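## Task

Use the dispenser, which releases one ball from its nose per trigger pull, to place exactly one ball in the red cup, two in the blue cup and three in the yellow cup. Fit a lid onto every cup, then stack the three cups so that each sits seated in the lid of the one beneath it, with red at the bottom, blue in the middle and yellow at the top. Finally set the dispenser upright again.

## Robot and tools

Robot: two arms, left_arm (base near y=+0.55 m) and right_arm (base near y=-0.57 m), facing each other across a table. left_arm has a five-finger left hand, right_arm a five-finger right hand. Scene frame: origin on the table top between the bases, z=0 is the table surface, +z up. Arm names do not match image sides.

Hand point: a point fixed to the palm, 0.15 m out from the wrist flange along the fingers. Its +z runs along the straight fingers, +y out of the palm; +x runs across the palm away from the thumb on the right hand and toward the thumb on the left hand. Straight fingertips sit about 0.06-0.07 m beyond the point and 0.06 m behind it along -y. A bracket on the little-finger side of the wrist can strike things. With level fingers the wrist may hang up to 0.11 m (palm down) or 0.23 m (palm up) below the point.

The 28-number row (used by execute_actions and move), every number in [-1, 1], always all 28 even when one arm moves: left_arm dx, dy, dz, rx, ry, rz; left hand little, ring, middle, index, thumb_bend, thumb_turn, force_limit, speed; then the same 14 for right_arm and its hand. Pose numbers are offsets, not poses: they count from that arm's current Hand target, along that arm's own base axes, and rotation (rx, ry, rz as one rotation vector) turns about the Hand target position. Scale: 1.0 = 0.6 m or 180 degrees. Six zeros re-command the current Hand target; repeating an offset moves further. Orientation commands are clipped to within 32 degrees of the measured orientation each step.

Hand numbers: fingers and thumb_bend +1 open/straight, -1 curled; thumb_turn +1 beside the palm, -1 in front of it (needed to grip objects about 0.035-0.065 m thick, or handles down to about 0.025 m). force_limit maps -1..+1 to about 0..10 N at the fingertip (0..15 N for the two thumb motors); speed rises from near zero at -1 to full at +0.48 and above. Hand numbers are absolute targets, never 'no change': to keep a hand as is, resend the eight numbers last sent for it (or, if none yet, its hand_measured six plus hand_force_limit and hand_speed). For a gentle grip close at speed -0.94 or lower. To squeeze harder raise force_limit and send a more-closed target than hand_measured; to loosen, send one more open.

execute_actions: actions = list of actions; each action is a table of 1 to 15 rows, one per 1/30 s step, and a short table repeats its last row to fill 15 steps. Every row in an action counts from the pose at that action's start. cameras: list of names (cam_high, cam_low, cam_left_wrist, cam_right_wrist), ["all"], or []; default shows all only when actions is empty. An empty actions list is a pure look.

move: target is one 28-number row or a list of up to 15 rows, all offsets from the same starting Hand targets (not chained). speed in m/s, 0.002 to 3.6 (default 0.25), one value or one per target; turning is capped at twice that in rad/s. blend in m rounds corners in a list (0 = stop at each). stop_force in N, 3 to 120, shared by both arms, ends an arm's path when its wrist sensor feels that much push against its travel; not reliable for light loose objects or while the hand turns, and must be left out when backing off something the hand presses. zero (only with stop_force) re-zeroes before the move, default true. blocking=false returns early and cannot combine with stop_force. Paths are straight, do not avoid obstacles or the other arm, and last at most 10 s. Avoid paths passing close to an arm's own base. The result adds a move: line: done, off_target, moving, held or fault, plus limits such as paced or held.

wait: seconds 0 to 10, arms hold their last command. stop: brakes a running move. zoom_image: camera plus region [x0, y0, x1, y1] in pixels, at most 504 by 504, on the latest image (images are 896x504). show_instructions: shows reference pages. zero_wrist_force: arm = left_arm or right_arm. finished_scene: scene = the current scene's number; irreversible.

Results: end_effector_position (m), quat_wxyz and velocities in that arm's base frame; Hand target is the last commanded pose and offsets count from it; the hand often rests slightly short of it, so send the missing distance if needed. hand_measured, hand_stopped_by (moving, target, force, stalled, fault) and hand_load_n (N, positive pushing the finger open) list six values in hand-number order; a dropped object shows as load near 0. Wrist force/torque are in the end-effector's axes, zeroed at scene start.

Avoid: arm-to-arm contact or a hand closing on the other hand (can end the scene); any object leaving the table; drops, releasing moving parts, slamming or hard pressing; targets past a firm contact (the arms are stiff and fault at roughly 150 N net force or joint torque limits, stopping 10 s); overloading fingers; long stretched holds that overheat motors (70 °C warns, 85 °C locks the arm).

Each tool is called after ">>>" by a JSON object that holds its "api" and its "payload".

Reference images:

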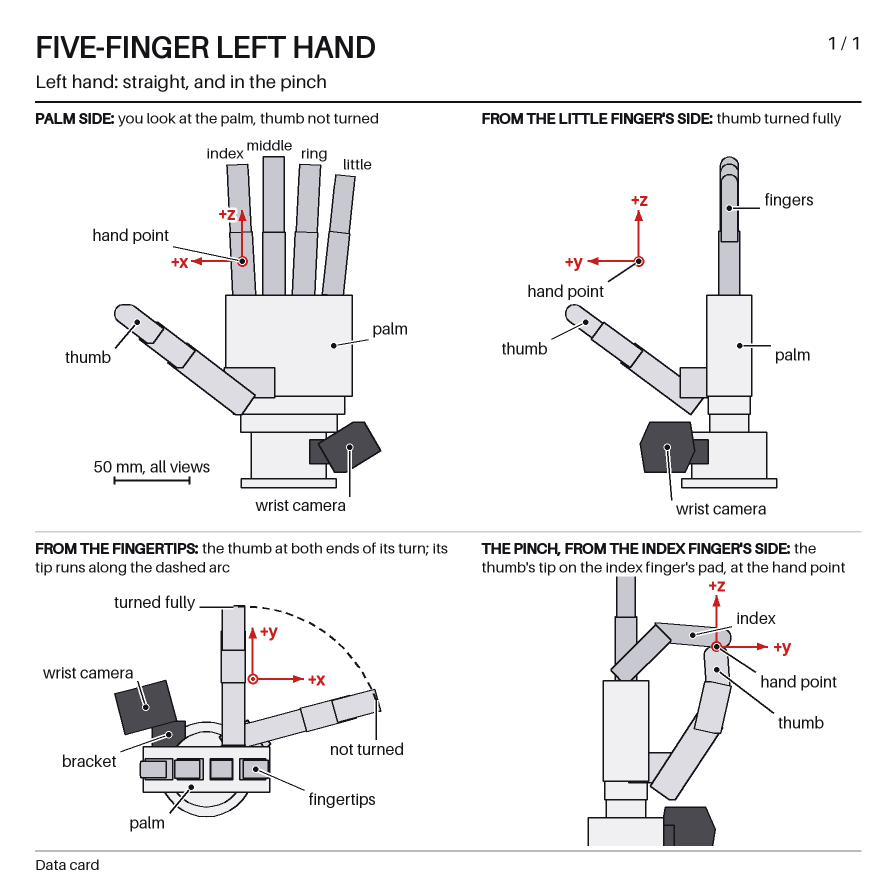

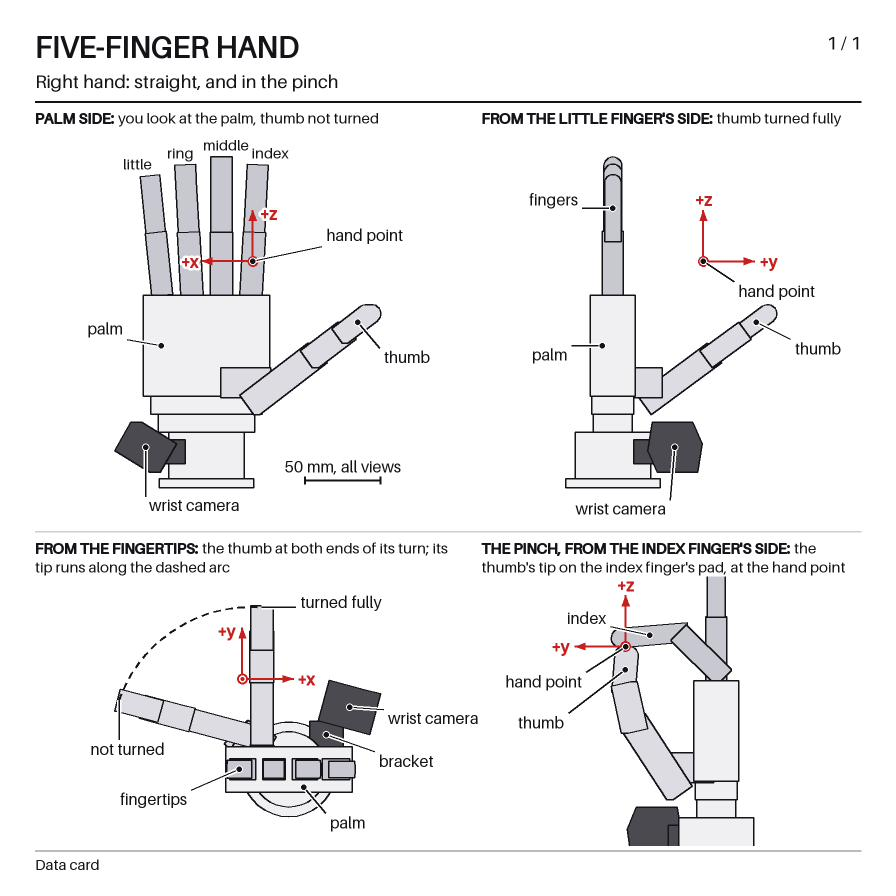

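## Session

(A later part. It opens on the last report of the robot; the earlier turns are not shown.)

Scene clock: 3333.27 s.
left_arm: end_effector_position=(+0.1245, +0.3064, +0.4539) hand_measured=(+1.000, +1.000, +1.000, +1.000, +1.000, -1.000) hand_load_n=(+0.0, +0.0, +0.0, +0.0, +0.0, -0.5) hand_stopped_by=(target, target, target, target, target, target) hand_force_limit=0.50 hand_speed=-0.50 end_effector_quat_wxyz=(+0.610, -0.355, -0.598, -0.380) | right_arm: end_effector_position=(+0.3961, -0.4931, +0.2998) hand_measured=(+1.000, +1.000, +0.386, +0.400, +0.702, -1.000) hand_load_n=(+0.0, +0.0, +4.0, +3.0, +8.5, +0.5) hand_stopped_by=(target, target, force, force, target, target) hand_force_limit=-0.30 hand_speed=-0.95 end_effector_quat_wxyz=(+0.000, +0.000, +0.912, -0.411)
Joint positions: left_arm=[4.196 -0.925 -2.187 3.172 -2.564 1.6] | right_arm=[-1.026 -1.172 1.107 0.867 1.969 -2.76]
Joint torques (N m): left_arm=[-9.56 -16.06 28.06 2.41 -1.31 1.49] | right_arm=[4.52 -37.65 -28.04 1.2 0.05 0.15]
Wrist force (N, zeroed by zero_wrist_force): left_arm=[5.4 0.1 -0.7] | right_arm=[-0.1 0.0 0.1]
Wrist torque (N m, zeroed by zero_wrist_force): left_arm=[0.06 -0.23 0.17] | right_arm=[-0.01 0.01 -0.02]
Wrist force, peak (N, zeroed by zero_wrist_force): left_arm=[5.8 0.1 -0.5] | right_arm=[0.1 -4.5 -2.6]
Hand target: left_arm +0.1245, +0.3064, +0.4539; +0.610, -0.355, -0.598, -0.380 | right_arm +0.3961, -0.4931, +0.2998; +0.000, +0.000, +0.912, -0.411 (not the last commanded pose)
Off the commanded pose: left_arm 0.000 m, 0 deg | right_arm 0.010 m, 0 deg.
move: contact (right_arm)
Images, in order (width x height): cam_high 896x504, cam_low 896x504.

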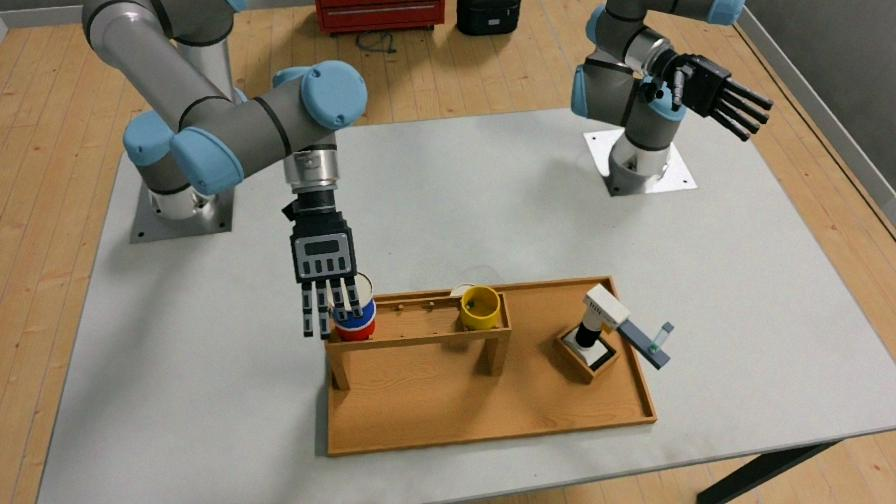

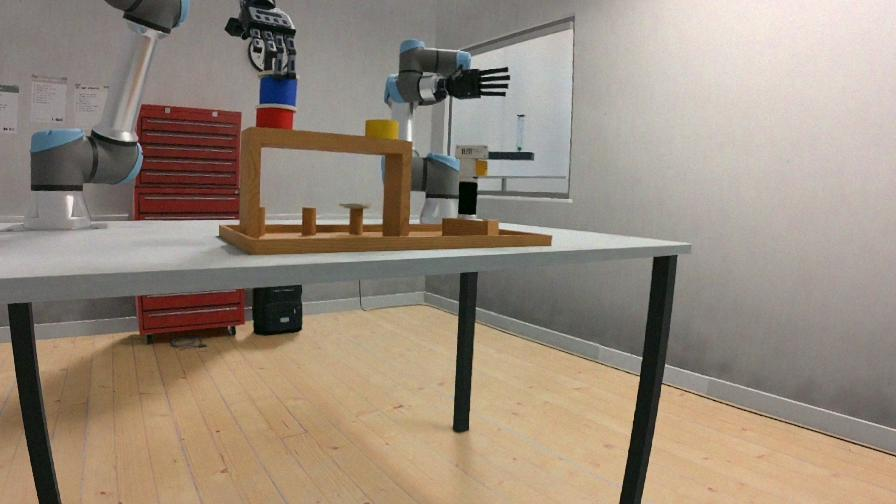

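>>> {"api": "move", "payload": {"target": [0,0,0,0,0,0,1,1,1,1,1,-1,0.5,-0.5,0,0,-0.0025,0,0,0,1,1,0.05,0.1,0.7,-1,-0.3,-0.95], "speed": 0.01, "cameras": ["cam_right_wrist"]}}

Scene clock: 3367.50 s.
left_arm: end_effector_position=(+0.1245, +0.3064, +0.4539) hand_measured=(+1.000, +1.000, +1.000, +1.000, +1.000, -1.000) hand_load_n=(+0.0, +0.0, +0.0, +0.0, +0.0, -0.5) hand_stopped_by=(target, target, target, target, target, target) hand_force_limit=0.50 hand_speed=-0.50 end_effector_quat_wxyz=(+0.610, -0.355, -0.598, -0.380) | right_arm: end_effector_position=(+0.3961, -0.4931, +0.2982) hand_measured=(+1.000, +1.000, +0.386, +0.400, +0.702, -1.000) hand_load_n=(+0.0, +0.0, +3.5, +3.0, +7.0, +0.0) hand_stopped_by=(target, target, force, force, target, target) hand_force_limit=-0.30 hand_speed=-0.95 end_effector_quat_wxyz=(+0.000, +0.000, +0.912, -0.411)
Joint positions: left_arm=[4.196 -0.925 -2.187 3.172 -2.564 1.6] | right_arm=[-1.026 -1.172 1.111 0.863 1.969 -2.76]
Joint torques (N m): left_arm=[-9.99 -16.09 28.27 2.35 -1.14 1.61] | right_arm=[4.8 -43.49 -12.09 0.24 0.26 0.59]
Wrist force (N, zeroed by zero_wrist_force): left_arm=[5.3 0.0 -0.6] | right_arm=[0.4 -2.2 -1.0]
Wrist torque (N m, zeroed by zero_wrist_force): left_arm=[0.03 -0.22 0.18] | right_arm=[-0.07 0.01 -0.04]
Wrist force, peak (N, zeroed by zero_wrist_force): left_arm=[5.9 -0.1 -0.6] | right_arm=[0.2 -2.7 -1.4]
Hand target: left_arm +0.1245, +0.3064, +0.4539; +0.610, -0.355, -0.598, -0.380 | right_arm +0.3961, -0.4931, +0.2983; +0.000, +0.000, +0.912, -0.411
Off the commanded pose: left_arm 0.000 m, 0 deg | right_arm 0.000 m, 0 deg.
move: done
Images, in order (width x height): cam_right_wrist 896x504.

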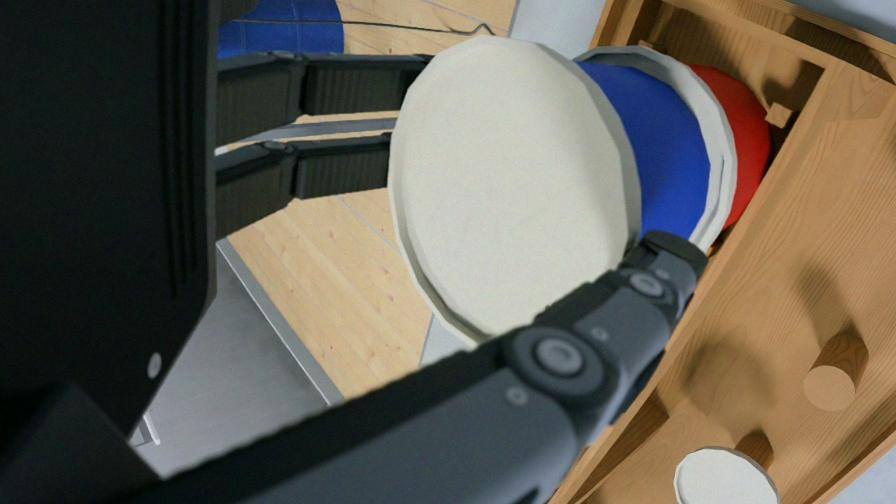

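>>> {"api": "move", "payload": {"target": [[0,0,0,0,0,0,1,1,1,1,1,-1,0.5,-0.5,0,0,0.04,0,0,0,1,1,0.05,0.1,0.7,-1,-0.3,-0.95],[0,0,0,0,0,0,1,1,1,1,1,-1,0.5,-0.5,0,0.1667,0.04,0,0,0,1,1,0.05,0.1,0.7,-1,-0.3,-0.95]], "speed": [0.02,0.08], "cameras": ["cam_high","cam_low","cam_right_wrist"]}}

>>> {"api": "zoom_image", "payload": {"camera": "cam_high", "region": [300, 190, 420, 350]}}

>>> {"api": "zoom_image", "payload": {"camera": "cam_low", "region": [236, 40, 316, 140]}}

Scene clock: 3401.30 s.
left_arm: end_effector_position=(+0.1245, +0.3064, +0.4539) hand_measured=(+1.000, +1.000, +1.000, +1.000, +1.000, -1.000) hand_load_n=(+0.0, +0.0, +0.0, +0.0, +0.0, -0.5) hand_stopped_by=(target, target, target, target, target, target) hand_force_limit=0.50 hand_speed=-0.50 end_effector_quat_wxyz=(+0.610, -0.355, -0.598, -0.380) | right_arm: end_effector_position=(+0.3961, -0.3930, +0.3223) hand_measured=(+1.000, +1.000, +0.386, +0.400, +0.702, -1.000) hand_load_n=(-0.5, +0.0, +3.0, +3.0, +7.0, +0.5) hand_stopped_by=(target, target, force, force, target, target) hand_force_limit=-0.30 hand_speed=-0.95 end_effector_quat_wxyz=(+0.000, +0.000, +0.912, -0.411)
Joint positions: left_arm=[4.196 -0.925 -2.187 3.172 -2.564 1.6] | right_arm=[-0.9 -1.328 1.266 0.907 2.055 -2.657]
Joint torques (N m): left_arm=[-9.86 -15.96 28.16 2.31 -1.22 1.52] | right_arm=[-8.05 -22.07 -28.84 1.19 -0.9 -1.99]
Wrist force (N, zeroed by zero_wrist_force): left_arm=[5.7 -0.1 -0.7] | right_arm=[0.5 0.4 -0.4]
Wrist torque (N m, zeroed by zero_wrist_force): left_arm=[0.03 -0.27 0.19] | right_arm=[0.10 -0.06 0.11]
Wrist force, peak (N, zeroed by zero_wrist_force): left_arm=[5.9 0.1 -0.6] | right_arm=[0.1 -2.2 -0.7]
Hand target: left_arm +0.1245, +0.3064, +0.4539; +0.610, -0.355, -0.598, -0.380 | right_arm +0.3961, -0.3931, +0.3223; +0.000, +0.000, +0.912, -0.411
Off the commanded pose: left_arm 0.000 m, 0 deg | right_arm 0.000 m, 0 deg.
move: done
Images, in order (width x height): cam_high 896x504, cam_low 896x504, cam_right_wrist 896x504.

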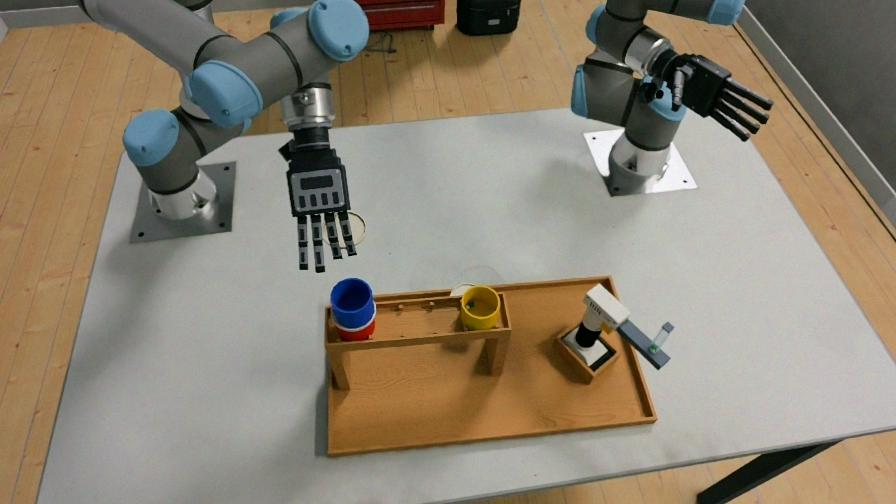

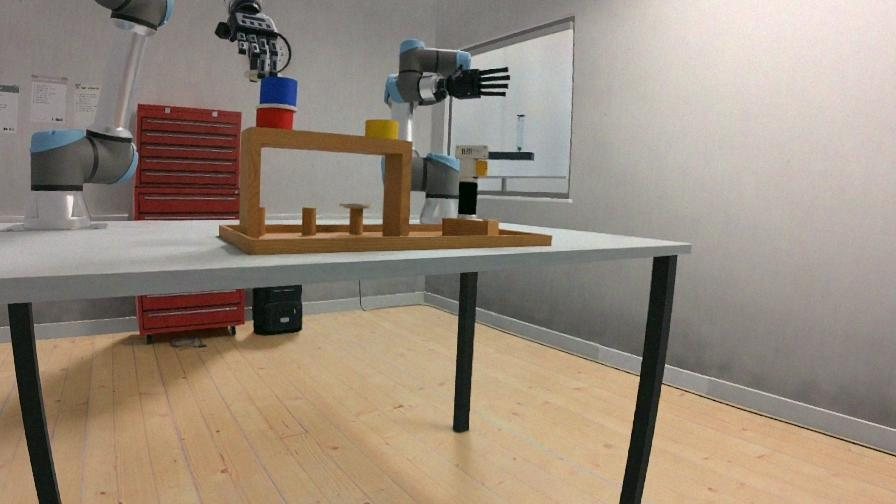

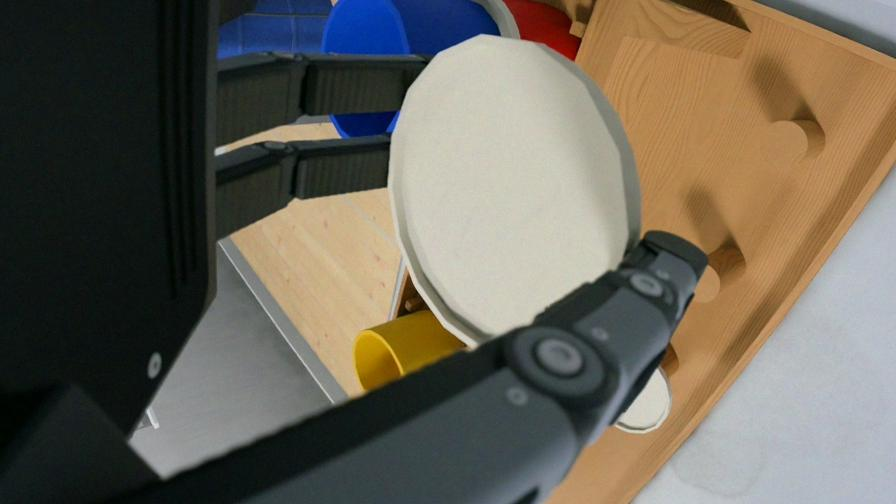

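Scaled by 3.150 from the camera's 896x504 image, which has a finer 1280x720 frame.

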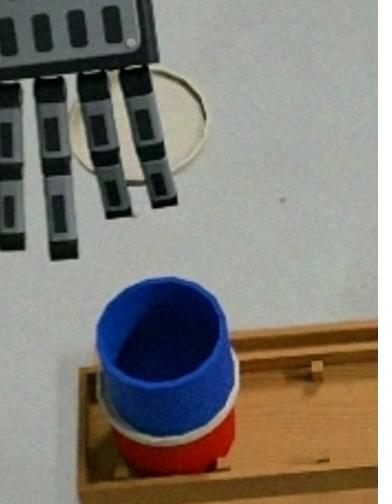

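Scaled by 5.040 from the camera's 896x504 image, which has a finer 1280x720 frame.

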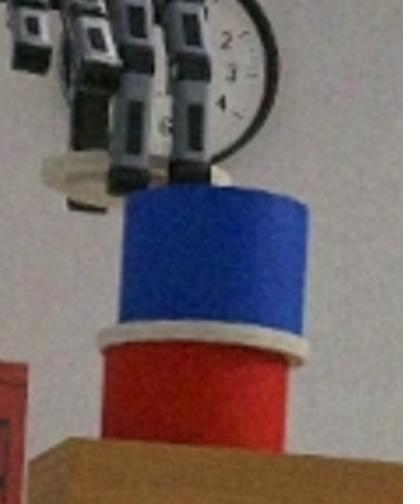

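>>> {"api": "zoom_image", "payload": {"camera": "cam_low", "region": [236, 56, 292, 88]}}

Scaled by 9.000 from the camera's 896x504 image, which has a finer 1280x720 frame.

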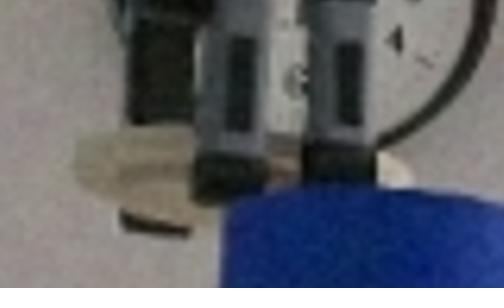

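>>> {"api": "move", "payload": {"target": [[0,0,0,0,0,0,1,1,1,1,1,-1,0.5,-0.5,0.0013,-0.1728,0,0,0,0,1,1,0.05,0.1,0.7,-1,-0.3,-0.95],[0,0,0,0,0,0,1,1,1,1,1,-1,0.5,-0.5,0.0013,-0.1728,-0.0338,0,0,0,1,1,0.05,0.1,0.7,-1,-0.3,-0.95]], "speed": [0.06,0.02], "cameras": ["cam_low","cam_high"]}}

>>> {"api": "zoom_image", "payload": {"camera": "cam_low", "region": [250, 62, 306, 106]}}

>>> {"api": "zoom_image", "payload": {"camera": "cam_high", "region": [310, 260, 400, 350]}}

Scene clock: 3448.60 s.
left_arm: end_effector_position=(+0.1245, +0.3064, +0.4539) hand_measured=(+1.000, +1.000, +1.000, +1.000, +1.000, -1.000) hand_load_n=(+0.0, +0.0, +0.0, +0.0, +0.5, -0.5) hand_stopped_by=(target, target, target, target, target, target) hand_force_limit=0.50 hand_speed=-0.50 end_effector_quat_wxyz=(+0.610, -0.355, -0.598, -0.380) | right_arm: end_effector_position=(+0.3969, -0.4968, +0.3019) hand_measured=(+1.000, +1.000, +0.386, +0.400, +0.702, -1.000) hand_load_n=(+0.0, +0.0, +3.0, +3.0, +7.5, +0.5) hand_stopped_by=(target, target, force, force, target, target) hand_force_limit=-0.30 hand_speed=-0.95 end_effector_quat_wxyz=(+0.000, +0.000, +0.912, -0.411)
Joint positions: left_arm=[4.196 -0.925 -2.187 3.172 -2.564 1.6] | right_arm=[-1.029 -1.164 1.089 0.876 1.967 -2.762]
Joint torques (N m): left_arm=[-10.51 -16.13 28.14 2.28 -1.33 1.57] | right_arm=[10.69 -42.7 -27.07 2.11 1.51 1.58]
Wrist force (N, zeroed by zero_wrist_force): left_arm=[5.5 0.2 -0.7] | right_arm=[-0.1 -0.1 0.0]
Wrist torque (N m, zeroed by zero_wrist_force): left_arm=[0.07 -0.25 0.17] | right_arm=[-0.02 0.02 0.08]
Wrist force, peak (N, zeroed by zero_wrist_force): left_arm=[5.8 0.3 -0.7] | right_arm=[0.6 0.8 -1.1]
Hand target: left_arm +0.1245, +0.3064, +0.4539; +0.610, -0.355, -0.598, -0.380 | right_arm +0.3969, -0.4968, +0.3020; +0.000, +0.000, +0.912, -0.411
Off the commanded pose: left_arm 0.000 m, 0 deg | right_arm 0.000 m, 0 deg.
move: done
Images, in order (width x height): cam_high 896x504, cam_low 896x504.

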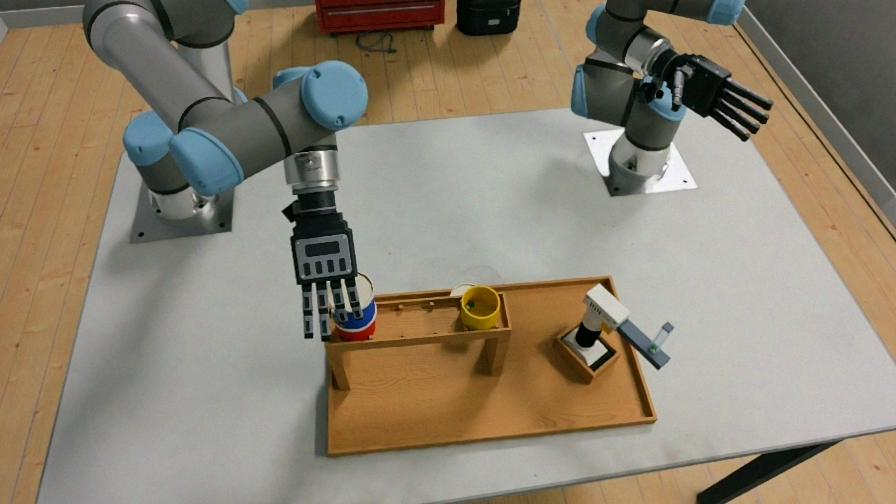

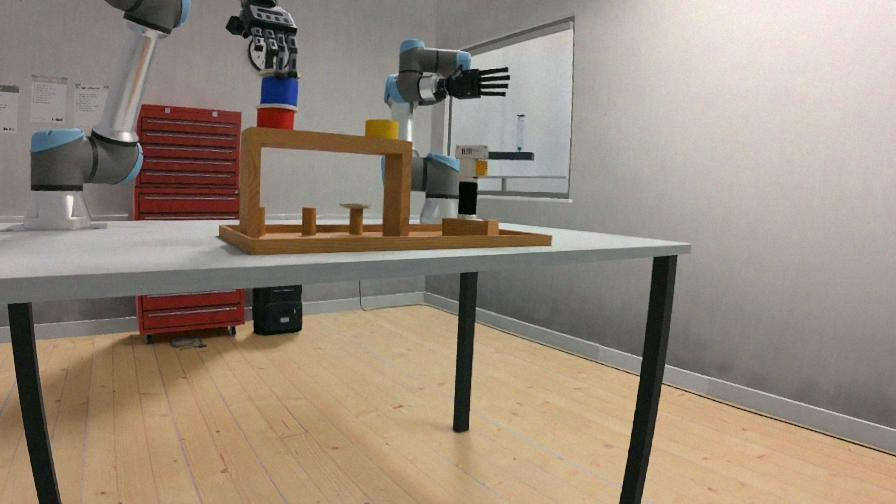

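Scaled by 9.000 from the camera's 896x504 image, which has a finer 1280x720 frame.

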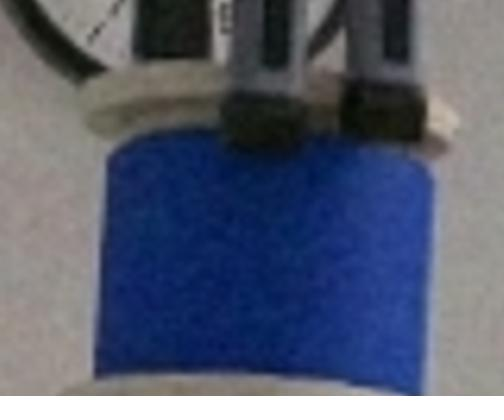

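Scaled by 5.600 from the camera's 896x504 image, which has a finer 1280x720 frame.

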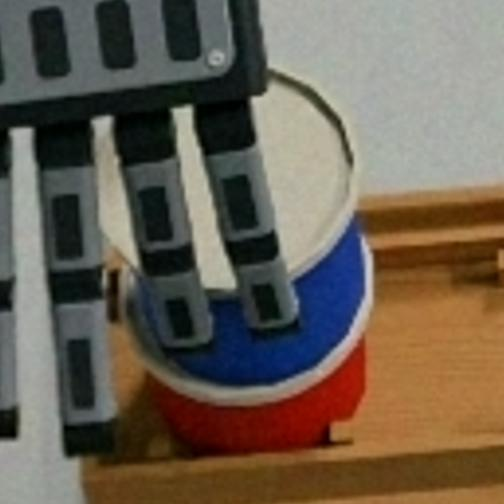

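>>> {"api": "move", "payload": {"target": [0,0,0,0,0,0,1,1,1,1,1,-1,0.5,-0.5,0,0,-0.022,0,0,0,1,1,0.05,0.1,0.7,-1,-0.3,-0.95], "speed": 0.008, "stop_force": 3, "cameras": ["cam_low"]}}

>>> {"api": "zoom_image", "payload": {"camera": "cam_low", "region": [250, 62, 306, 106]}}

Scene clock: 3470.90 s.
left_arm: end_effector_position=(+0.1245, +0.3064, +0.4539) hand_measured=(+1.000, +1.000, +1.000, +1.000, +1.000, -1.000) hand_load_n=(+0.0, +0.0, +0.0, +0.0, +0.0, -0.5) hand_stopped_by=(target, target, target, target, target, target) hand_force_limit=0.50 hand_speed=-0.50 end_effector_quat_wxyz=(+0.610, -0.355, -0.598, -0.380) | right_arm: end_effector_position=(+0.3969, -0.4968, +0.2938) hand_measured=(+1.000, +1.000, +0.386, +0.400, +0.702, -1.000) hand_load_n=(+0.0, +0.0, +3.0, +3.0, +7.5, +0.5) hand_stopped_by=(target, target, force, force, target, target) hand_force_limit=-0.30 hand_speed=-0.95 end_effector_quat_wxyz=(+0.000, +0.000, +0.912, -0.411)
Joint positions: left_arm=[4.196 -0.925 -2.187 3.172 -2.564 1.6] | right_arm=[-1.029 -1.165 1.111 0.854 1.967 -2.762]
Joint torques (N m): left_arm=[-9.96 -15.32 28.77 2.33 -1.17 1.58] | right_arm=[-4.3 -31.06 -26.47 1.71 0.13 -0.99]
Wrist force (N, zeroed by zero_wrist_force): left_arm=[5.5 0.0 -0.8] | right_arm=[-0.1 -0.2 0.0]
Wrist torque (N m, zeroed by zero_wrist_force): left_arm=[0.04 -0.26 0.18] | right_arm=[-0.02 0.01 0.06]
Wrist force, peak (N, zeroed by zero_wrist_force): left_arm=[5.9 0.0 -0.9] | right_arm=[-0.1 -2.5 -2.4]
Hand target: left_arm +0.1245, +0.3064, +0.4539; +0.610, -0.355, -0.598, -0.380 | right_arm +0.3969, -0.4968, +0.2938; +0.000, +0.000, +0.912, -0.411 (not the last commanded pose)
Off the commanded pose: left_arm 0.000 m, 0 deg | right_arm 0.005 m, 0 deg.
move: contact (right_arm)
Images, in order (width x height): cam_low 896x504.

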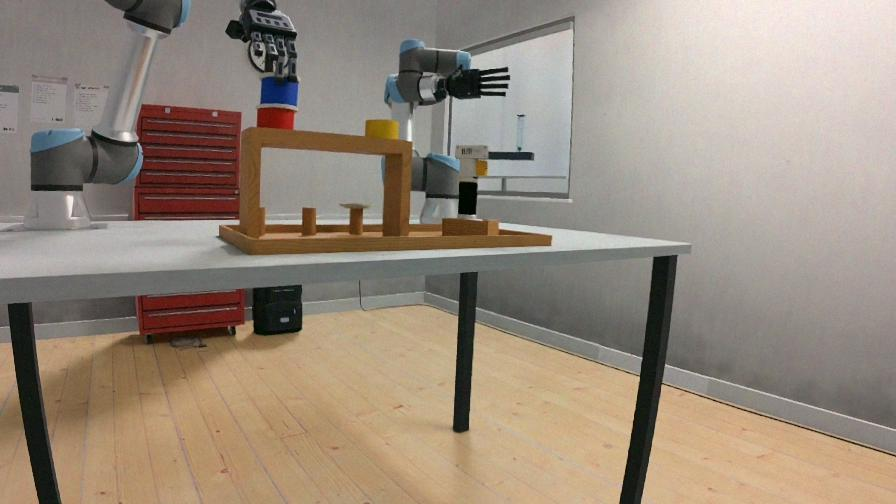

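Scaled by 9.000 from the camera's 896x504 image, which has a finer 1280x720 frame.

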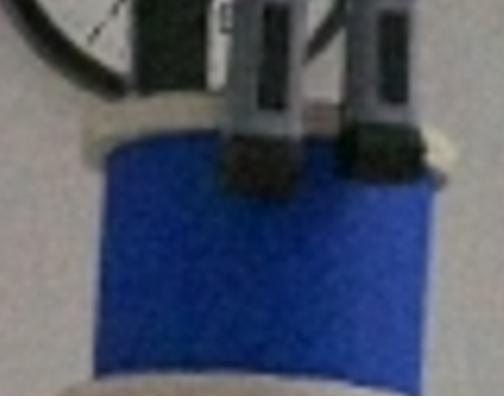

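>>> {"api": "zero_wrist_force", "payload": {"arm": "right_arm"}}

>>> {"api": "move", "payload": {"target": [0,0,0,0,0,0,1,1,1,1,1,-1,0.5,-0.5,0,0,-0.0028,0,0,0,1,1,0.05,0.1,0.7,-1,-0.3,-0.95], "speed": 0.01, "cameras": ["cam_high"]}}

>>> {"api": "zoom_image", "payload": {"camera": "cam_high", "region": [310, 260, 400, 350]}}

Wrist force sensor zeroed.

Scene clock: 3478.63 s.
left_arm: end_effector_position=(+0.1245, +0.3064, +0.4539) hand_measured=(+1.000, +1.000, +1.000, +1.000, +1.000, -1.000) hand_load_n=(+0.0, +0.0, +0.0, +0.0, +0.0, +0.0) hand_stopped_by=(target, target, target, target, target, target) hand_force_limit=0.50 hand_speed=-0.50 end_effector_quat_wxyz=(+0.610, -0.355, -0.598, -0.380) | right_arm: end_effector_position=(+0.3969, -0.4968, +0.2920) hand_measured=(+1.000, +1.000, +0.386, +0.400, +0.702, -1.000) hand_load_n=(+0.0, +0.0, +2.5, +2.5, +7.0, +0.0) hand_stopped_by=(target, target, force, force, target, target) hand_force_limit=-0.30 hand_speed=-0.95 end_effector_quat_wxyz=(+0.000, +0.000, +0.912, -0.411)
Joint positions: left_arm=[4.196 -0.925 -2.187 3.172 -2.564 1.6] | right_arm=[-1.029 -1.165 1.116 0.85 1.967 -2.762]
Joint torques (N m): left_arm=[-10.29 -16.04 27.97 2.36 -1.27 1.75] | right_arm=[-4.66 -43.84 -12.78 -0.12 -0.03 -0.75]
Wrist force (N, zeroed by zero_wrist_force): left_arm=[5.4 0.1 -0.8] | right_arm=[0.3 -1.0 -1.8]
Wrist torque (N m, zeroed by zero_wrist_force): left_arm=[0.06 -0.24 0.17] | right_arm=[0.03 -0.01 0.00]
Wrist force, peak (N, zeroed by zero_wrist_force): left_arm=[5.8 0.1 -0.7] | right_arm=[0.6 -2.2 -2.6]
Hand target: left_arm +0.1245, +0.3064, +0.4539; +0.610, -0.355, -0.598, -0.380 | right_arm +0.3969, -0.4968, +0.2921; +0.000, +0.000, +0.912, -0.411
Off the commanded pose: left_arm 0.000 m, 0 deg | right_arm 0.000 m, 0 deg.
move: done
Images, in order (width x height): cam_high 896x504.

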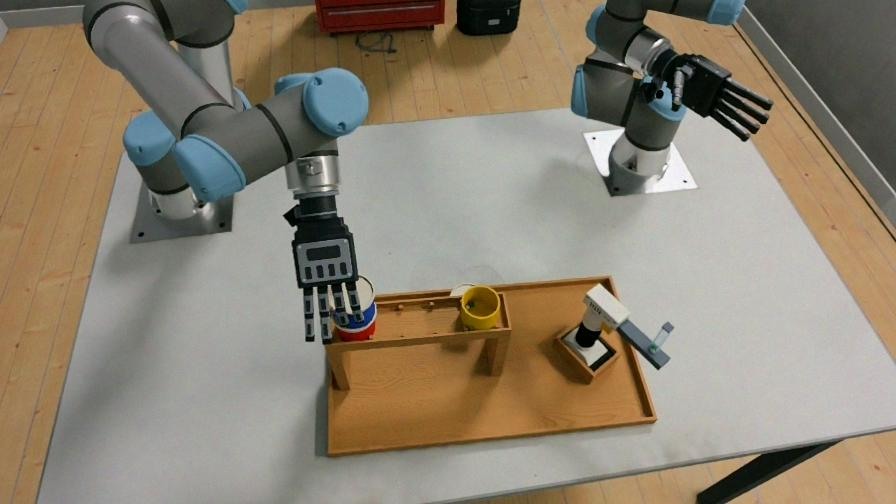

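Scaled by 5.600 from the camera's 896x504 image, which has a finer 1280x720 frame.

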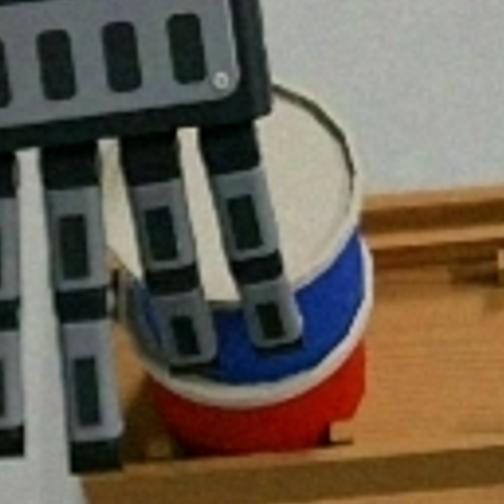

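>>> {"api": "move", "payload": {"target": [[0,0,0,0,0,0,1,1,1,1,1,-1,0.5,-0.5,0,0,0.0012,0,0,0,1,1,0.45,0.46,0.75,-1,-0.3,-0.92],[0,0,0,0,0,0,1,1,1,1,1,-1,0.5,-0.5,0,0,0.0012,0,0,0,1,1,0.6,0.6,0.9,-1,-0.3,-0.7]], "speed": 0.01, "cameras": ["cam_low","cam_right_wrist"]}}

>>> {"api": "zoom_image", "payload": {"camera": "cam_low", "region": [250, 62, 306, 106]}}

Scene clock: 3489.50 s.
left_arm: end_effector_position=(+0.1245, +0.3064, +0.4539) hand_measured=(+1.000, +1.000, +1.000, +1.000, +1.000, -1.000) hand_load_n=(+0.0, +0.0, +0.0, +0.0, +0.0, +0.0) hand_stopped_by=(target, target, target, target, target, target) hand_force_limit=0.50 hand_speed=-0.50 end_effector_quat_wxyz=(+0.610, -0.355, -0.598, -0.380) | right_arm: end_effector_position=(+0.3969, -0.4968, +0.2928) hand_measured=(+1.000, +1.000, +0.600, +0.600, +0.900, -1.000) hand_load_n=(+0.0, +0.0, +0.0, -0.5, +0.0, +0.0) hand_stopped_by=(target, target, target, target, target, target) hand_force_limit=-0.30 hand_speed=-0.70 end_effector_quat_wxyz=(+0.000, +0.000, +0.912, -0.411)
Joint positions: left_arm=[4.196 -0.925 -2.187 3.172 -2.564 1.6] | right_arm=[-1.029 -1.165 1.114 0.852 1.967 -2.762]
Joint torques (N m): left_arm=[-9.9 -16.5 27.67 2.33 -1.29 1.51] | right_arm=[-4.46 -29.16 -17.66 0.04 -0.19 -1.13]
Wrist force (N, zeroed by zero_wrist_force): left_arm=[5.5 0.0 -0.6] | right_arm=[0.1 0.3 0.1]
Wrist torque (N m, zeroed by zero_wrist_force): left_arm=[0.03 -0.25 0.18] | right_arm=[0.04 -0.01 0.02]
Wrist force, peak (N, zeroed by zero_wrist_force): left_arm=[5.8 0.0 -0.7] | right_arm=[1.1 -2.6 -2.6]
Hand target: left_arm +0.1245, +0.3064, +0.4539; +0.610, -0.355, -0.598, -0.380 | right_arm +0.3969, -0.4968, +0.2928; +0.000, +0.000, +0.912, -0.411
Off the commanded pose: left_arm 0.000 m, 0 deg | right_arm 0.000 m, 0 deg.
move: done
Images, in order (width x height): cam_low 896x504, cam_right_wrist 896x504.

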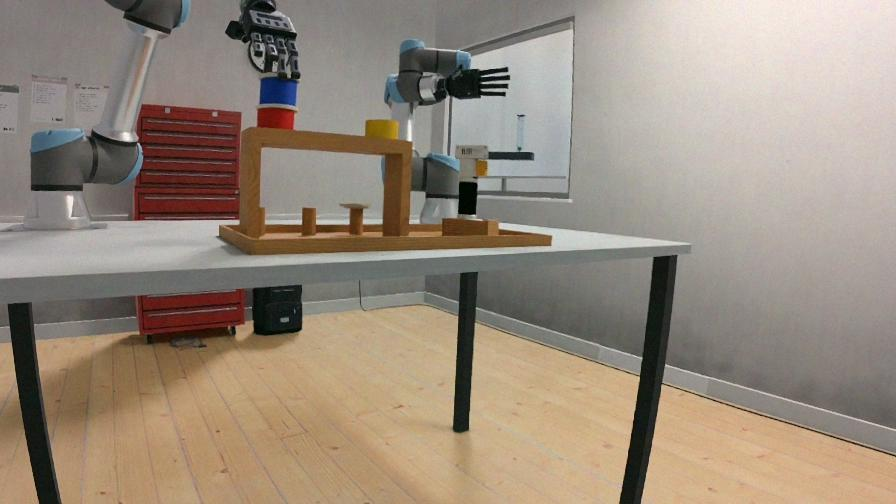

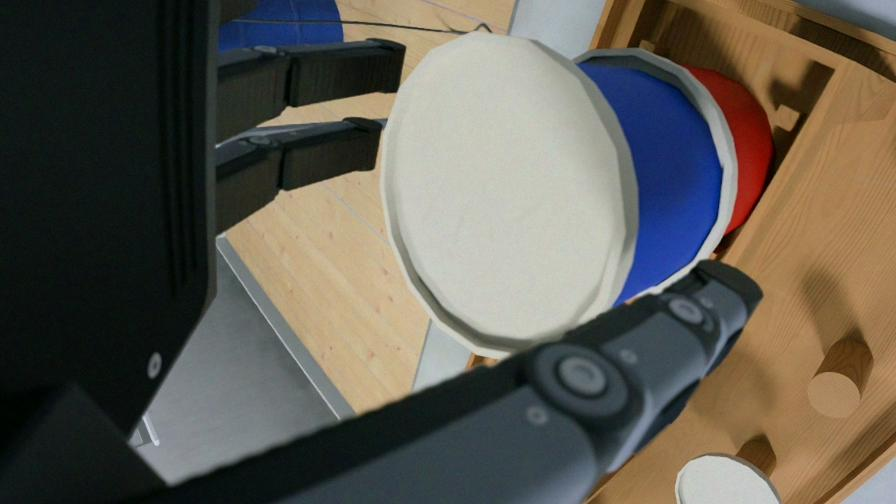

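Scaled by 9.000 from the camera's 896x504 image, which has a finer 1280x720 frame.

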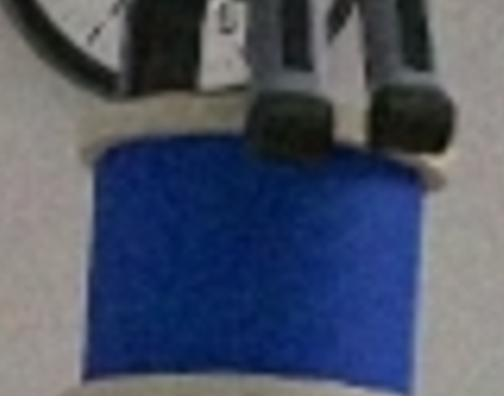

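>>> {"api": "move", "payload": {"target": [[0,0,0,0,0,0,1,1,1,1,1,-1,0.5,-0.5,0,0,0.02,0,0,0,1,1,0.6,0.6,0.9,-1,-0.3,-0.7],[0,0,0,0,0,0,1,1,1,1,1,-1,0.5,-0.5,0,0,0.15,0,0,0,1,1,0.6,0.6,0.9,-1,-0.3,-0.7],[0,0,0,0,0,0,1,1,1,1,1,-1,0.5,-0.5,0.1,0.25,0.15,-0.025,0,0,1,1,0.6,0.6,0.9,-1,-0.3,-0.7]], "speed": [0.02,0.06,0.15], "blend": [0.008,0.02,0], "cameras": ["cam_low","cam_high"]}}

>>> {"api": "zoom_image", "payload": {"camera": "cam_low", "region": [236, 50, 316, 140]}}

>>> {"api": "zoom_image", "payload": {"camera": "cam_high", "region": [310, 250, 530, 350]}}

Scene clock: 3500.50 s.
left_arm: end_effector_position=(+0.1245, +0.3064, +0.4539) hand_measured=(+1.000, +1.000, +1.000, +1.000, +1.000, -1.000) hand_load_n=(+0.0, +0.0, +0.0, +0.0, +0.0, -0.5) hand_stopped_by=(target, target, target, target, target, target) hand_force_limit=0.50 hand_speed=-0.50 end_effector_quat_wxyz=(+0.610, -0.355, -0.598, -0.380) | right_arm: end_effector_position=(+0.4568, -0.3468, +0.3828) hand_measured=(+1.000, +1.000, +0.600, +0.600, +0.900, -1.000) hand_load_n=(+0.0, +0.0, +0.0, +0.0, +0.0, +0.0) hand_stopped_by=(target, target, target, target, target, target) hand_force_limit=-0.30 hand_speed=-0.70 end_effector_quat_wxyz=(+0.000, +0.000, +0.895, -0.446)
Joint positions: left_arm=[4.196 -0.925 -2.187 3.172 -2.564 1.6] | right_arm=[-0.698 -1.245 1.037 1.072 2.229 -2.519]
Joint torques (N m): left_arm=[-9.16 -16.37 27.92 2.44 -1.37 1.57] | right_arm=[6.25 -25.45 -26.42 -0.75 0.74 -0.63]
Wrist force (N, zeroed by zero_wrist_force): left_arm=[5.6 -0.2 -0.8] | right_arm=[0.4 0.6 -0.6]
Wrist torque (N m, zeroed by zero_wrist_force): left_arm=[0.02 -0.27 0.20] | right_arm=[0.05 -0.08 0.02]
Wrist force, peak (N, zeroed by zero_wrist_force): left_arm=[5.8 0.1 -0.7] | right_arm=[-0.2 1.8 -1.8]
Hand target: left_arm +0.1245, +0.3064, +0.4539; +0.610, -0.355, -0.598, -0.380 | right_arm +0.4569, -0.3468, +0.3828; +0.000, +0.000, +0.895, -0.446
Off the commanded pose: left_arm 0.000 m, 0 deg | right_arm 0.000 m, 0 deg.
move: done; blend cut to 0.006 m at target 1
Images, in order (width x height): cam_high 896x504, cam_low 896x504.

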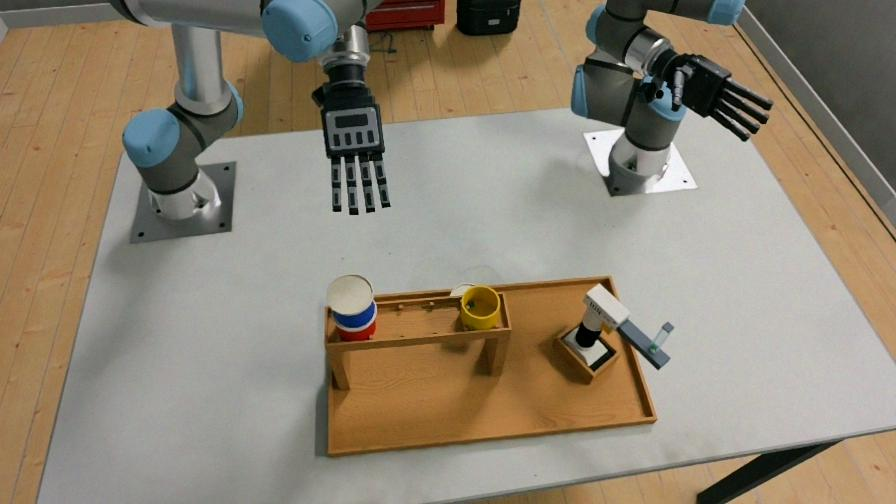

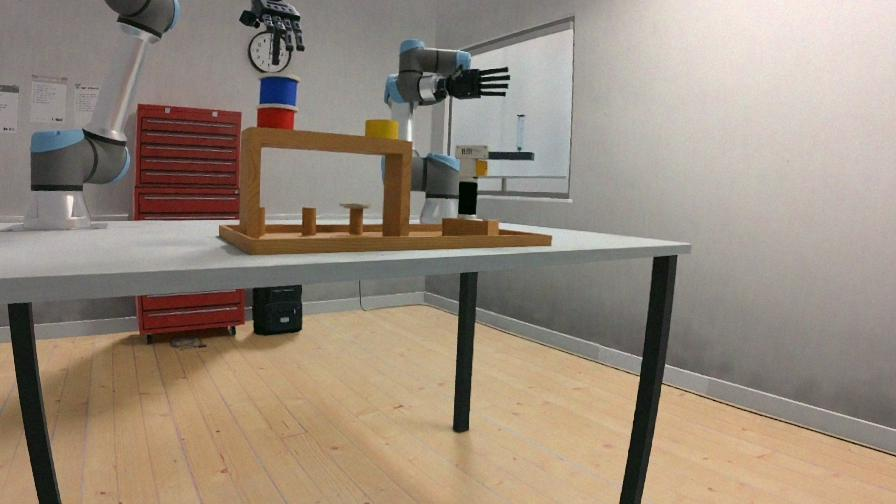

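Scaled by 5.600 from the camera's 896x504 image, which has a finer 1280x720 frame.

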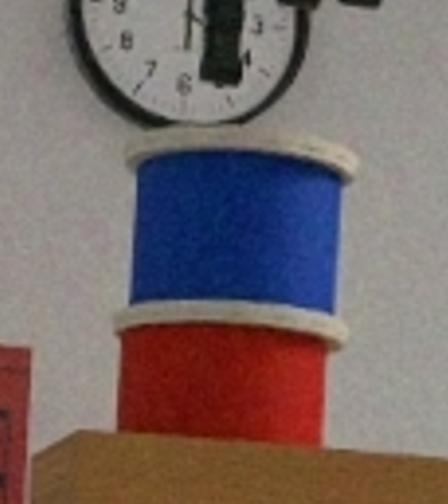

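Scaled by 2.291 from the camera's 896x504 image, which has a finer 1280x720 frame.

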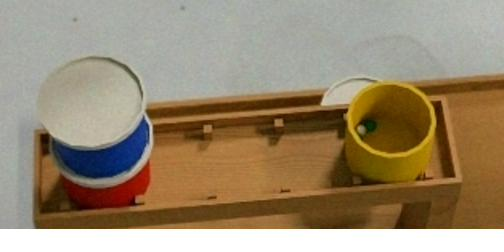

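>>> {"api": "zoom_image", "payload": {"camera": "cam_high", "region": [440, 270, 520, 340]}}

>>> {"api": "zoom_image", "payload": {"camera": "cam_high", "region": [310, 260, 400, 350]}}

Scaled by 6.300 from the camera's 896x504 image, which has a finer 1280x720 frame.

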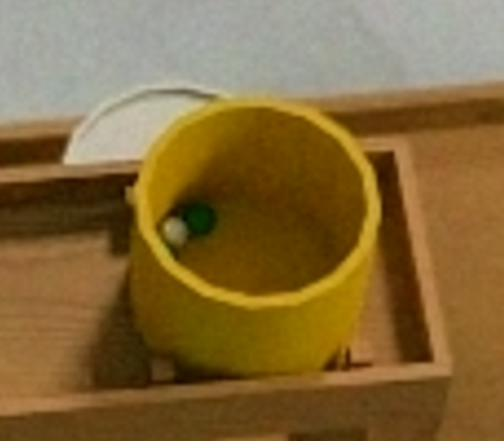

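Scaled by 5.600 from the camera's 896x504 image, which has a finer 1280x720 frame.

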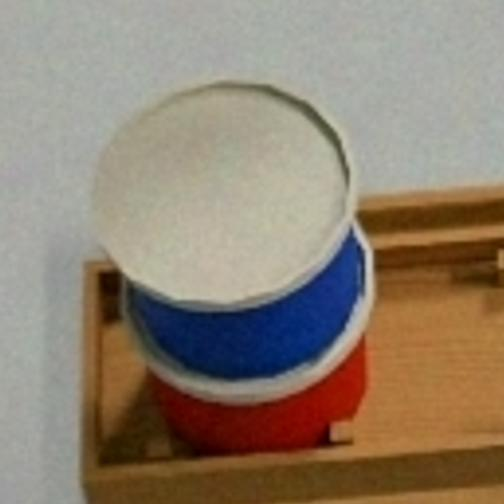

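>>> {"api": "move", "payload": {"target": [[0,0,0,0,0,0,1,1,1,1,1,-1,0.5,-0.5,0.2417,-0.12,0,0,0,0,-1,-1,0.6,0.6,1,-1,-0.3,-0.5],[0,0,0,0,0,0,1,1,1,1,1,-1,0.5,-0.5,0.2417,-0.2663,-0.02,0,0,0,-1,-1,0.6,0.6,1,-1,-0.3,-0.5],[0,0,0,0,0,0,1,1,1,1,1,-1,0.5,-0.5,0.2417,-0.2663,-0.1213,0,0,0,-1,-1,0.6,0.6,1,-1,-0.3,-0.5]], "speed": 0.12, "blend": [0.02,0.02,0], "cameras": ["cam_low","cam_high","cam_right_wrist"]}}

Scene clock: 3534.40 s.
left_arm: end_effector_position=(+0.1245, +0.3064, +0.4539) hand_measured=(+1.000, +1.000, +1.000, +1.000, +1.000, -1.000) hand_load_n=(+0.0, +0.0, +0.0, +0.0, +0.0, +0.0) hand_stopped_by=(target, target, target, target, target, target) hand_force_limit=0.50 hand_speed=-0.50 end_effector_quat_wxyz=(+0.610, -0.355, -0.598, -0.380) | right_arm: end_effector_position=(+0.6010, -0.5059, +0.3095) hand_measured=(-1.000, -1.000, +0.600, +0.600, +1.000, -1.000) hand_load_n=(+0.0, +0.0, +0.0, +0.0, +0.0, +0.0) hand_stopped_by=(target, target, target, target, target, target) hand_force_limit=-0.30 hand_speed=-0.50 end_effector_quat_wxyz=(+0.022, -0.003, +0.886, -0.464)
Joint positions: left_arm=[4.196 -0.925 -2.187 3.172 -2.564 1.6] | right_arm=[-0.747 -0.541 0.035 1.274 2.182 -2.592]
Joint torques (N m): left_arm=[-9.28 -14.89 28.69 2.38 -1.21 1.51] | right_arm=[-3.94 -62.13 -22.53 -0.92 -0.43 -2.06]
Wrist force (N, zeroed by zero_wrist_force): left_arm=[5.4 -0.2 -0.4] | right_arm=[0.1 0.9 -1.2]
Wrist torque (N m, zeroed by zero_wrist_force): left_arm=[-0.01 -0.22 0.18] | right_arm=[0.19 0.01 -0.01]
Wrist force, peak (N, zeroed by zero_wrist_force): left_arm=[5.8 0.1 -0.6] | right_arm=[-0.4 2.2 -0.5]
Hand target: left_arm +0.1245, +0.3064, +0.4539; +0.610, -0.355, -0.598, -0.380 | right_arm +0.6019, -0.5066, +0.3100; +0.000, +0.000, +0.895, -0.446
Off the commanded pose: left_arm 0.000 m, 0 deg | right_arm 0.001 m, 3 deg.
elbow stopped short (right arm): the move would have taken joint 3 (elbow) straighter than the controller allows.
move: off_target (right_arm)
Images, in order (width x height): cam_high 896x504, cam_low 896x504, cam_right_wrist 896x504.

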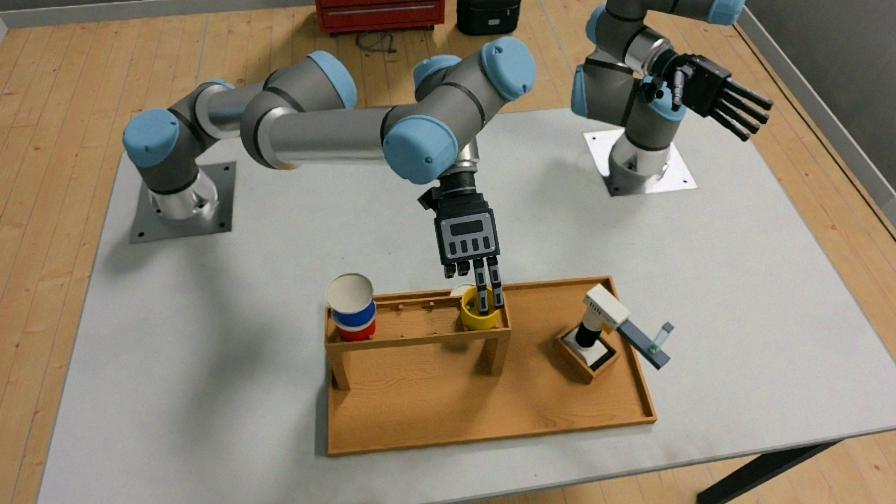

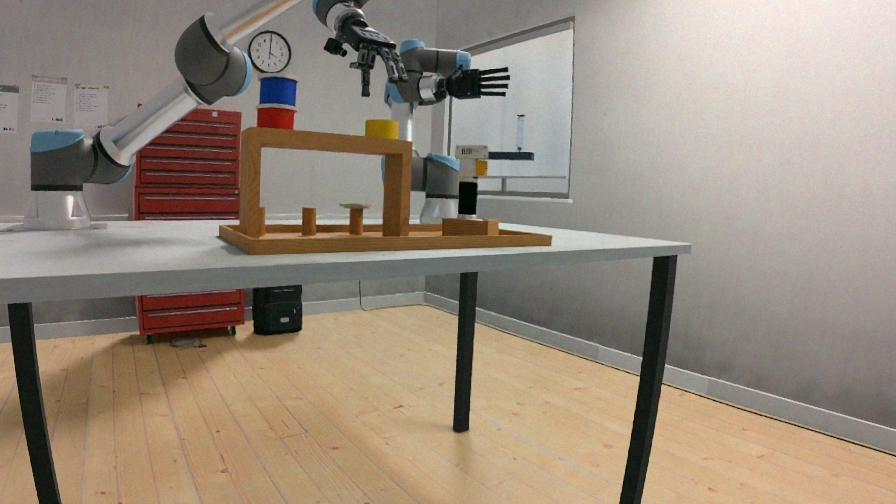

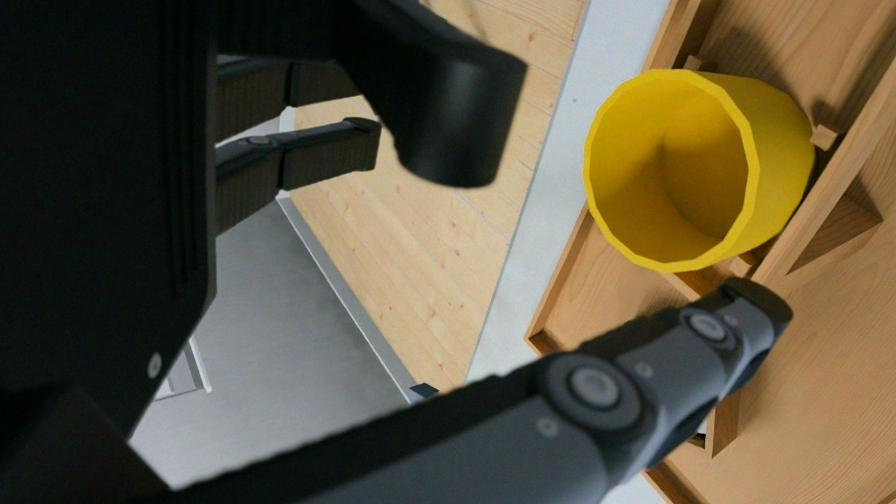

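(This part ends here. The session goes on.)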